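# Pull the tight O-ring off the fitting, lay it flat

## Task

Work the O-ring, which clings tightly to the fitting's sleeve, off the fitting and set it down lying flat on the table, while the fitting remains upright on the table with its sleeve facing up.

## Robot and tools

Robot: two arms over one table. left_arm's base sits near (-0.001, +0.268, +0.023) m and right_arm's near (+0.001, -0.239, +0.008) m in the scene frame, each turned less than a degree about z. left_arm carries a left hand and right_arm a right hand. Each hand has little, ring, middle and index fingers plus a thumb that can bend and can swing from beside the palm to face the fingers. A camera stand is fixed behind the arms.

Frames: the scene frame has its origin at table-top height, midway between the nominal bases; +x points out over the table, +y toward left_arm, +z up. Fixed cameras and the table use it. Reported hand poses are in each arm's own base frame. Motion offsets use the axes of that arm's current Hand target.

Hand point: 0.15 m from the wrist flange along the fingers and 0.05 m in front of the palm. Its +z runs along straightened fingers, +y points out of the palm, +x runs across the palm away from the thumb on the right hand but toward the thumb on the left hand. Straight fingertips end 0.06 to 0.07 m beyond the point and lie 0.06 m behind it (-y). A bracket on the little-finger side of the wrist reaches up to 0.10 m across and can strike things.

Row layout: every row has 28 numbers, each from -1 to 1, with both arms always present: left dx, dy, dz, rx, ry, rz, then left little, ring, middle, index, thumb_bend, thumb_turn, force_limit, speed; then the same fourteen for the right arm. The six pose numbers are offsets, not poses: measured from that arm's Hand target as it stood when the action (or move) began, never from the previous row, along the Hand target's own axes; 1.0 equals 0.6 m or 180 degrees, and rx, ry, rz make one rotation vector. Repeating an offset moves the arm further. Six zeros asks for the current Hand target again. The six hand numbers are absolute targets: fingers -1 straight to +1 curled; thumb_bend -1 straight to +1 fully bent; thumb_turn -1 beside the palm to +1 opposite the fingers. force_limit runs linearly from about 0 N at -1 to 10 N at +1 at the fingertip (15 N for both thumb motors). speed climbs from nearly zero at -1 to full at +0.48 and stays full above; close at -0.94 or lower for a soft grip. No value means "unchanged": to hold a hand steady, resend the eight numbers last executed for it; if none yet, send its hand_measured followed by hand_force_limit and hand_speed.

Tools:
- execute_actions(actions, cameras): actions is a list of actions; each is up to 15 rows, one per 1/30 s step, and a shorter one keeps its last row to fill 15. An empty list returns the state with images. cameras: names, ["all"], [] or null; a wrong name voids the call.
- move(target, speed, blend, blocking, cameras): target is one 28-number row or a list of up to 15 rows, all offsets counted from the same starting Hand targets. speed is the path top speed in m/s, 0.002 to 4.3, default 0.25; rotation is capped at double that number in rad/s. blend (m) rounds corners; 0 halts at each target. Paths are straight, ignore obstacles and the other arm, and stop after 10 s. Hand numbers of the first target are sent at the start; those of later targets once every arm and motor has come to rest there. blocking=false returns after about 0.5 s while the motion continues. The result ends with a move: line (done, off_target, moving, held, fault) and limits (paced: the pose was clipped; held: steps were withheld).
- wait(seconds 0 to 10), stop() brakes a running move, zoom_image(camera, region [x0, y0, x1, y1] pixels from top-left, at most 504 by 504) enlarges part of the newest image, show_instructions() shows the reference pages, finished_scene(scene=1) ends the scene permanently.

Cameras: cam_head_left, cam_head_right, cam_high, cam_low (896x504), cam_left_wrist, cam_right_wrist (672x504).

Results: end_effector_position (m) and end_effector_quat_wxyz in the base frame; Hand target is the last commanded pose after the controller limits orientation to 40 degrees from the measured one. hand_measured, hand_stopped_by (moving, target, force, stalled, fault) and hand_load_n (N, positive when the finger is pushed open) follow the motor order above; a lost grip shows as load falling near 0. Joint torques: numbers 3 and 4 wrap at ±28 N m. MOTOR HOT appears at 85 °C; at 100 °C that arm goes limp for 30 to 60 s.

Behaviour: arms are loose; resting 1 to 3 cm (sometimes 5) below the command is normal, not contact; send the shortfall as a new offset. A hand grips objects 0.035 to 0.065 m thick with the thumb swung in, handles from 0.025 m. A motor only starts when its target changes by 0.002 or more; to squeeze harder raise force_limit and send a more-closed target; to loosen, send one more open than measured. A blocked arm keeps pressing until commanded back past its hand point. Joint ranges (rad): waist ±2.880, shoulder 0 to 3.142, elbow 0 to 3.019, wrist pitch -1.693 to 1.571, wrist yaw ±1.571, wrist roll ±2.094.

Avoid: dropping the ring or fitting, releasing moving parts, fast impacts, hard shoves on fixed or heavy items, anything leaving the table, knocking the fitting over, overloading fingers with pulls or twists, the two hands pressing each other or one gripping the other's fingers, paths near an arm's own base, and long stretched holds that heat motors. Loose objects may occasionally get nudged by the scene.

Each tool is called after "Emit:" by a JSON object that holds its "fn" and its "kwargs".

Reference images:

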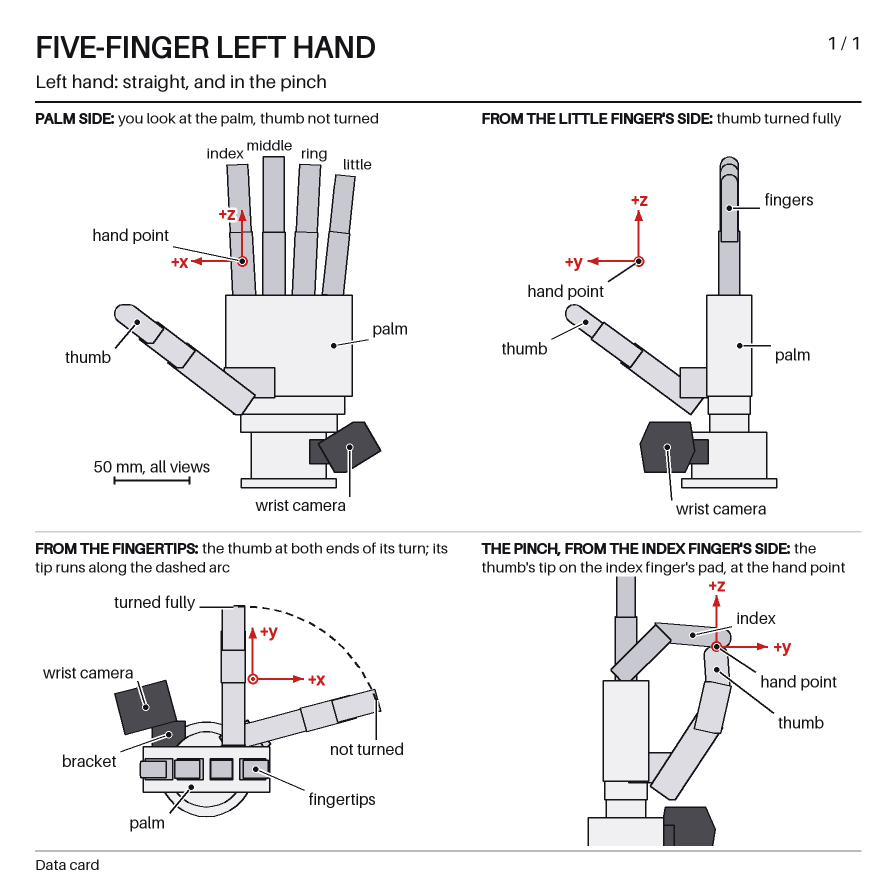

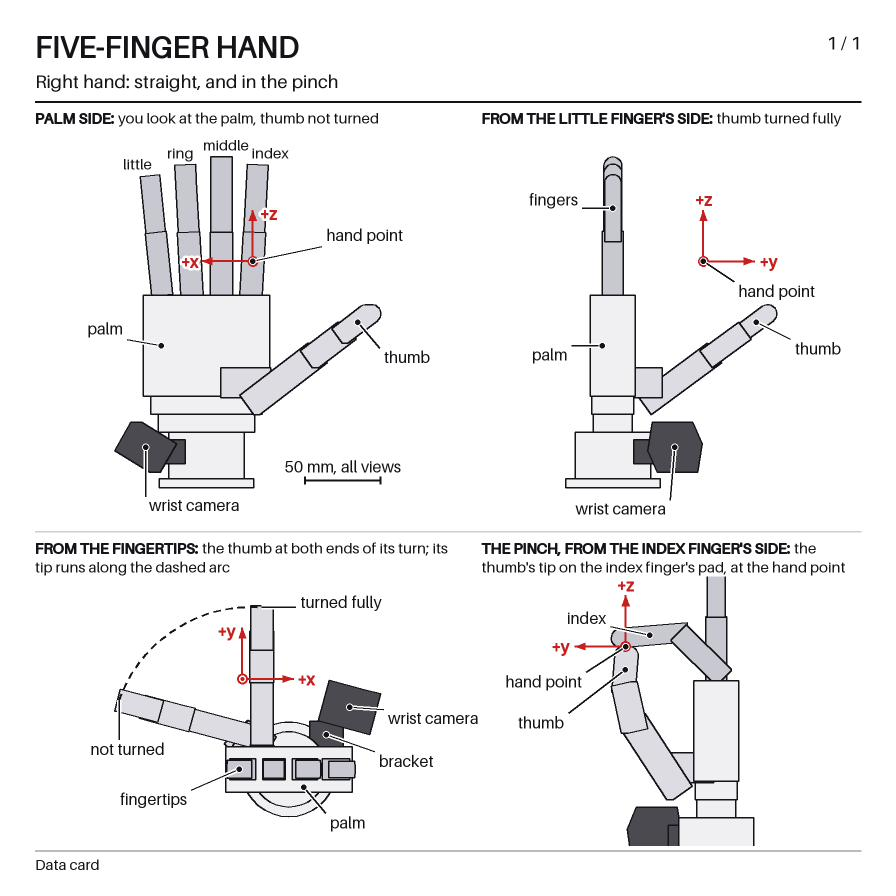

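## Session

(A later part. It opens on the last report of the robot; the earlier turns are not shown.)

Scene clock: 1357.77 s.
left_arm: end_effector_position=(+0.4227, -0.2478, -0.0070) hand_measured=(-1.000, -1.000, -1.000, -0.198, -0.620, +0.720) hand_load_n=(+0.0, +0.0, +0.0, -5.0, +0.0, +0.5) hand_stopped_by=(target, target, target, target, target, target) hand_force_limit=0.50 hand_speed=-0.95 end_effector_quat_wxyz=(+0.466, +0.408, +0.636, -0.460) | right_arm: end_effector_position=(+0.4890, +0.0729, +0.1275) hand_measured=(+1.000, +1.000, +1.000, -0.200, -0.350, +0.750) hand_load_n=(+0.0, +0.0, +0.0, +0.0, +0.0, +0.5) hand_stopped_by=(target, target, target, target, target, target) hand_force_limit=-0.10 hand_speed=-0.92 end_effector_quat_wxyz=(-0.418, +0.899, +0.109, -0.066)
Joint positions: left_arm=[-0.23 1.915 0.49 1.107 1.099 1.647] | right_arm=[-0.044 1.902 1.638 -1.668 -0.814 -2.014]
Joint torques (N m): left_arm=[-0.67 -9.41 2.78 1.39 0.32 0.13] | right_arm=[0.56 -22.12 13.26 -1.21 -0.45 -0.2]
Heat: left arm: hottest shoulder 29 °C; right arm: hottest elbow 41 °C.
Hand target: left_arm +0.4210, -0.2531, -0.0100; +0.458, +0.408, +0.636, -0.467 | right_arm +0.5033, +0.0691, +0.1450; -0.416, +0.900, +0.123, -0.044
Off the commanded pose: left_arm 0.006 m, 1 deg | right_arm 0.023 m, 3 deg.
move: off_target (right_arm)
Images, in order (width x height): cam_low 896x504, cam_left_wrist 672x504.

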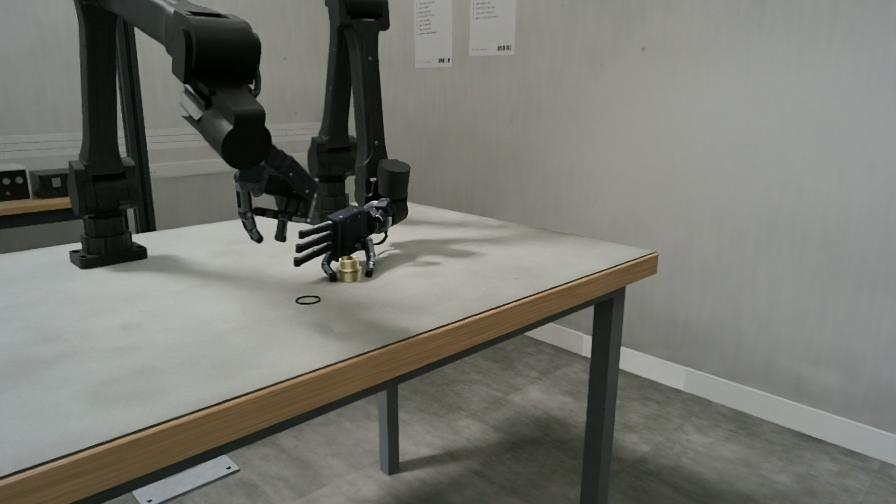

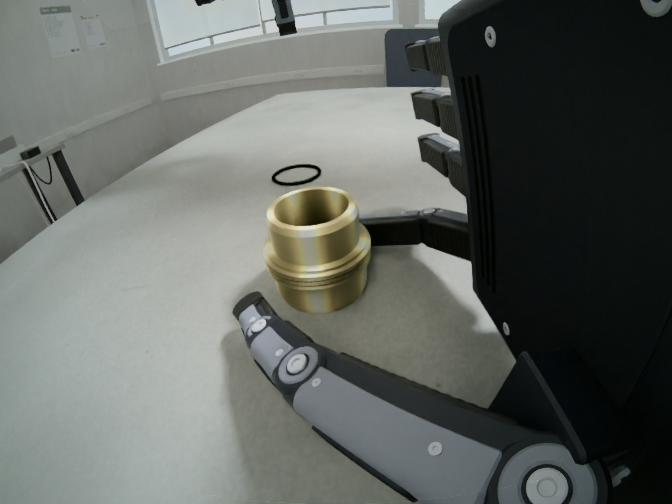

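Emit:
{"fn": "move", "kwargs": {"target": [0,0,0,0,0,0,-1,-1,-1,-0.5,-0.7,0.72,0.5,-0.93,0,0,0,0,0,0,1,1,1,-0.2,-0.35,0.75,-0.1,-0.92], "speed": 0.03, "cameras": ["cam_low","cam_left_wrist"]}}

Emit:
{"fn": "zoom_image", "kwargs": {"camera": "cam_low", "region": [300, 220, 390, 300]}}

Emit:
{"fn": "zoom_image", "kwargs": {"camera": "cam_left_wrist", "region": [200, 150, 420, 350]}}

Scene clock: 1364.07 s.
left_arm: end_effector_position=(+0.4257, -0.2439, -0.0071) hand_measured=(-1.000, -1.000, -1.000, -0.500, -0.700, +0.720) hand_load_n=(+0.0, +0.0, +0.0, -3.0, +0.5, -1.0) hand_stopped_by=(target, target, target, target, target, target) hand_force_limit=0.50 hand_speed=-0.93 end_effector_quat_wxyz=(+0.470, +0.405, +0.639, -0.456) | right_arm: end_effector_position=(+0.4890, +0.0729, +0.1275) hand_measured=(+1.000, +1.000, +1.000, -0.200, -0.350, +0.750) hand_load_n=(+0.0, +0.0, +0.5, +0.0, +0.0, +0.0) hand_stopped_by=(target, target, target, target, target, target) hand_force_limit=-0.10 hand_speed=-0.92 end_effector_quat_wxyz=(-0.418, +0.899, +0.109, -0.066)
Joint positions: left_arm=[-0.222 1.915 0.49 1.107 1.093 1.65] | right_arm=[-0.044 1.902 1.638 -1.668 -0.814 -2.014]
Joint torques (N m): left_arm=[-1.14 -9.41 2.76 1.4 0.54 0.11] | right_arm=[0.73 -22.12 13.24 -1.21 -0.46 -0.19]
Heat: left arm: hottest shoulder 29 °C; right arm: hottest elbow 41 °C.
Hand target: left_arm +0.4210, -0.2531, -0.0100; +0.458, +0.408, +0.636, -0.467 | right_arm +0.5033, +0.0691, +0.1450; -0.416, +0.900, +0.123, -0.044
Off the commanded pose: left_arm 0.011 m, 2 deg | right_arm 0.023 m, 3 deg.
move: off_target (left_arm, right_arm)
Images, in order (width x height): cam_low 896x504, cam_left_wrist 672x504.

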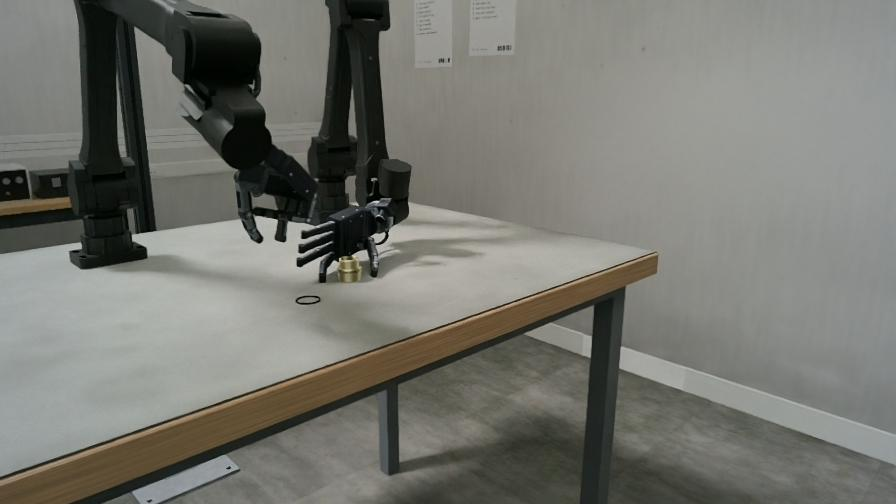

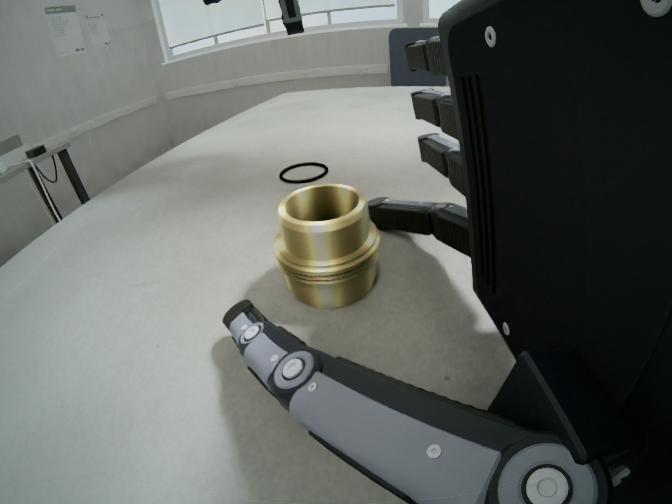

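Scaled by 5.600.

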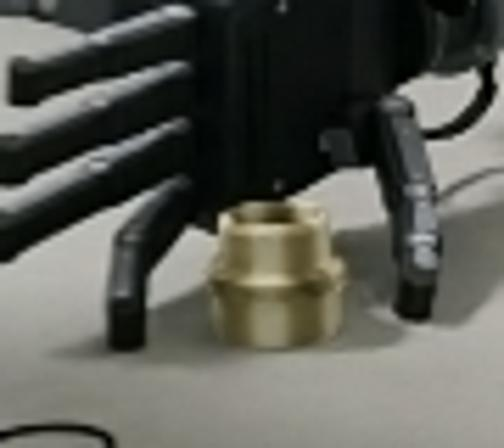

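Scaled by 2.291 from the camera's 672x504 image, which has a finer 960x720 frame.

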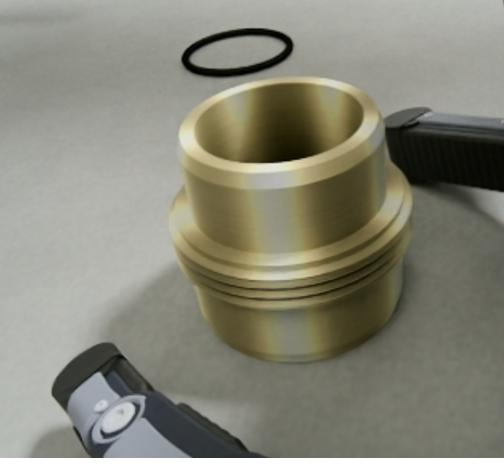

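Emit:
{"fn": "move", "kwargs": {"target": [-0.0328,0.004,-0.0175,0,0,0,-1,-1,-1,-0.5,-0.7,0.72,0.5,-0.93,0,0,0,0,0,0,1,1,1,-0.2,-0.35,0.75,-0.1,-0.92], "speed": 0.04, "cameras": ["cam_low","cam_left_wrist"]}}

Emit:
{"fn": "zoom_image", "kwargs": {"camera": "cam_low", "region": [300, 220, 390, 300]}}

Scene clock: 1369.13 s.
left_arm: end_effector_position=(+0.4173, -0.2463, -0.0043) hand_measured=(-1.000, -1.000, -1.000, -0.500, -0.700, +0.720) hand_load_n=(+0.0, +0.0, +0.0, +0.0, +0.0, +0.5) hand_stopped_by=(target, target, target, target, target, target) hand_force_limit=0.50 hand_speed=-0.93 end_effector_quat_wxyz=(+0.444, +0.400, +0.647, -0.473) | right_arm: end_effector_position=(+0.4890, +0.0729, +0.1275) hand_measured=(+1.000, +1.000, +1.000, -0.200, -0.350, +0.750) hand_load_n=(+0.0, +0.0, +0.5, +0.0, +0.0, +0.5) hand_stopped_by=(target, target, target, target, target, target) hand_force_limit=-0.10 hand_speed=-0.92 end_effector_quat_wxyz=(-0.418, +0.899, +0.109, -0.066)
Joint positions: left_arm=[-0.222 1.866 0.49 1.004 1.122 1.644] | right_arm=[-0.044 1.902 1.638 -1.668 -0.814 -2.014]
Joint torques (N m): left_arm=[1.03 -11.75 3.22 1.37 0.51 0.31] | right_arm=[0.62 -22.07 13.27 -1.2 -0.46 -0.19]
Heat: left arm: hottest shoulder 29 °C; right arm: hottest elbow 42 °C.
Hand target: left_arm +0.4260, -0.2442, +0.0099; +0.458, +0.408, +0.636, -0.467 | right_arm +0.5033, +0.0691, +0.1450; -0.416, +0.900, +0.123, -0.044
Off the commanded pose: left_arm 0.017 m, 2 deg | right_arm 0.023 m, 3 deg.
move: off_target (left_arm, right_arm)
Images, in order (width x height): cam_low 896x504, cam_left_wrist 672x504.

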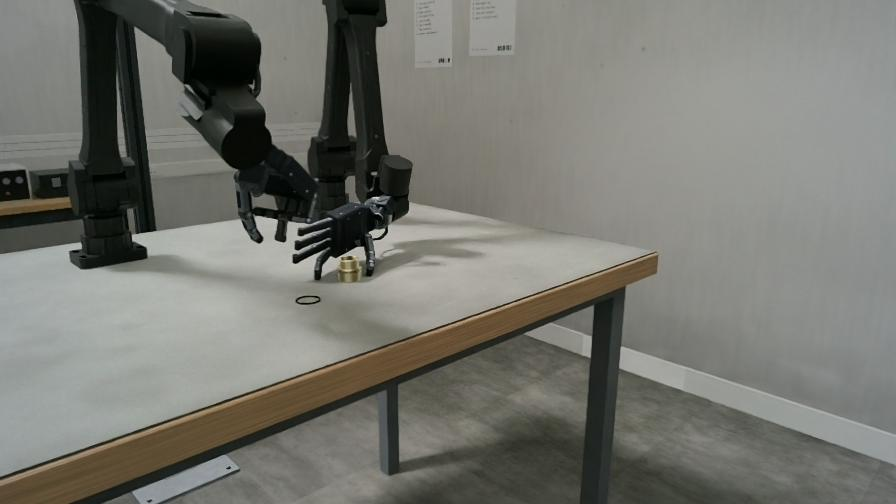

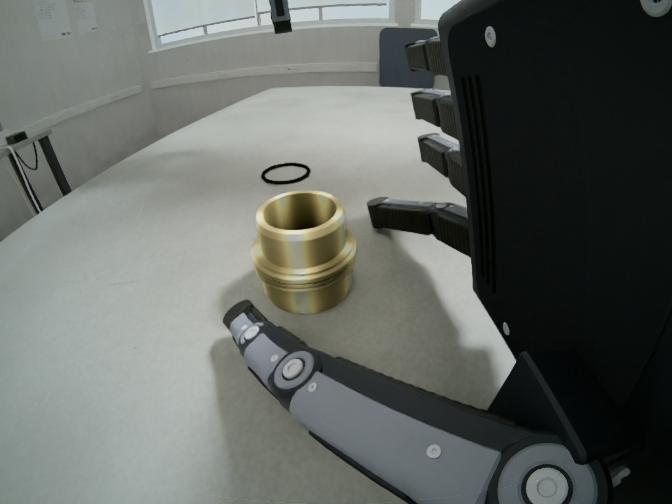

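Scaled by 5.600.

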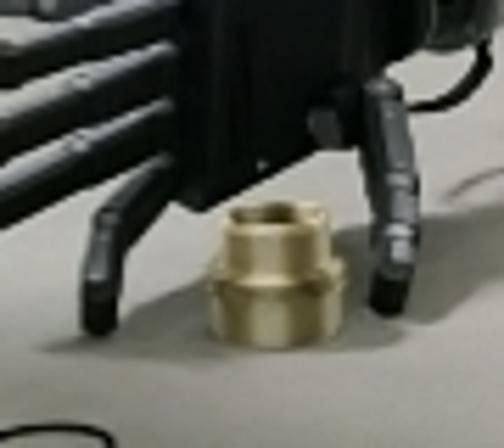

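Emit:
{"fn": "move", "kwargs": {"target": [[0,0,0,0,0,0,-1,-1,-1,-1,-0.8,0.72,0.5,-0.3,0,0,0,0,0,0,1,1,1,-0.2,-0.35,0.75,-0.1,-0.92],[-0.0278,-0.0117,-0.1428,0,0,0,-1,-1,-1,-1,-0.8,0.72,0.5,-0.3,0,0,0,0,0,0,1,1,1,-0.2,-0.35,0.75,-0.1,-0.92]], "speed": 0.06, "cameras": ["cam_low","cam_left_wrist","cam_high"]}}

Emit:
{"fn": "zoom_image", "kwargs": {"camera": "cam_low", "region": [290, 220, 400, 320]}}

Scene clock: 1376.63 s.
left_arm: end_effector_position=(+0.3970, -0.1666, +0.0257) hand_measured=(-1.000, -1.000, -1.000, -1.000, -0.800, +0.720) hand_load_n=(+0.0, +0.0, +0.0, +0.5, +0.0, +0.5) hand_stopped_by=(target, target, target, target, target, target) hand_force_limit=0.50 hand_speed=-0.30 end_effector_quat_wxyz=(+0.444, +0.397, +0.648, -0.475) | right_arm: end_effector_position=(+0.4890, +0.0729, +0.1275) hand_measured=(+1.000, +1.000, +1.000, -0.200, -0.350, +0.750) hand_load_n=(+0.0, +0.5, +0.0, +0.0, +0.0, +0.0) hand_stopped_by=(target, target, target, target, target, target) hand_force_limit=-0.10 hand_speed=-0.92 end_effector_quat_wxyz=(-0.418, +0.899, +0.109, -0.066)
Joint positions: left_arm=[0.016 1.636 0.441 0.493 1.329 1.989] | right_arm=[-0.044 1.902 1.638 -1.668 -0.814 -2.014]
Joint torques (N m): left_arm=[0.97 -9.52 4.86 1.06 0.77 0.32] | right_arm=[0.56 -22.07 13.26 -1.17 -0.46 -0.2]
Heat: left arm: hottest shoulder 29 °C; right arm: hottest elbow 42 °C.
Hand target: left_arm +0.4062, -0.1643, +0.0398; +0.458, +0.408, +0.636, -0.467 | right_arm +0.5033, +0.0691, +0.1450; -0.416, +0.900, +0.123, -0.044
Off the commanded pose: left_arm 0.017 m, 3 deg | right_arm 0.023 m, 3 deg.
move: off_target (left_arm, right_arm)
Images, in order (width x height): cam_high 896x504, cam_low 896x504, cam_left_wrist 672x504.

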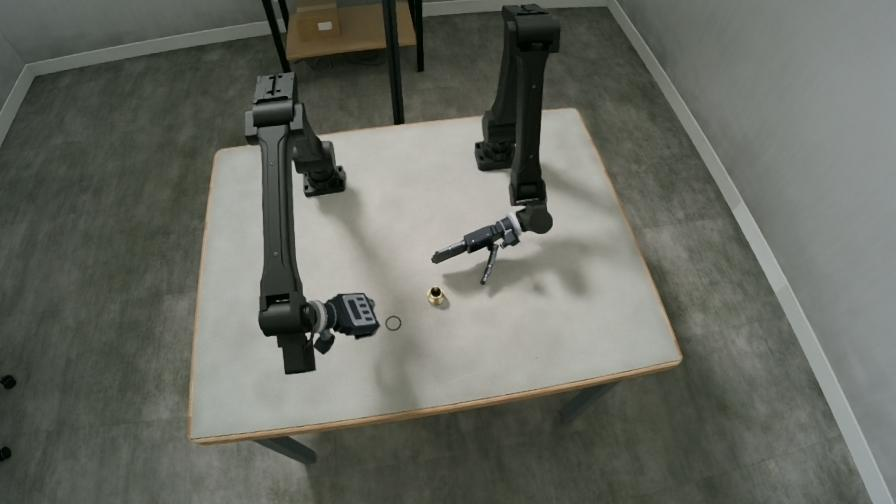

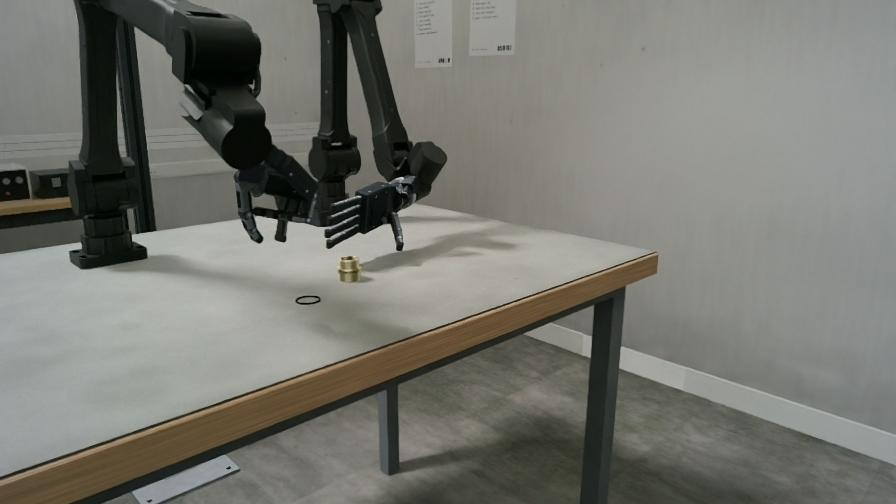

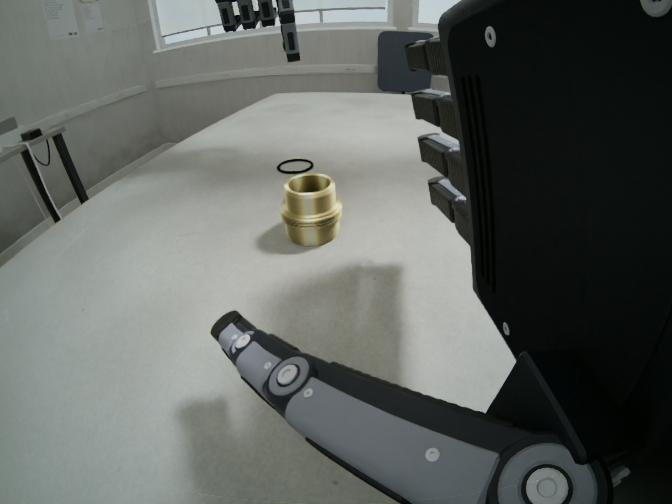

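Scaled by 4.582.

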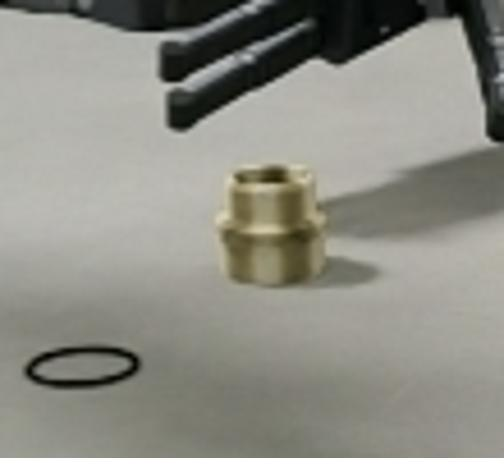

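Emit:
{"fn": "zoom_image", "kwargs": {"camera": "cam_left_wrist", "region": [230, 130, 380, 270]}}

Scaled by 3.360 from the camera's 672x504 image, which has a finer 960x720 frame.

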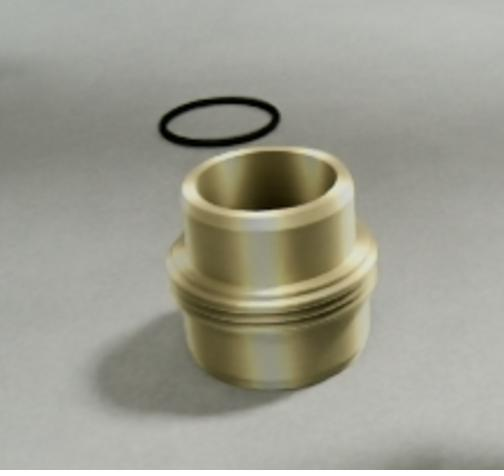

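Emit:
{"fn": "finished_scene", "kwargs": {"scene": 1}}

The scene is finished: the task was done.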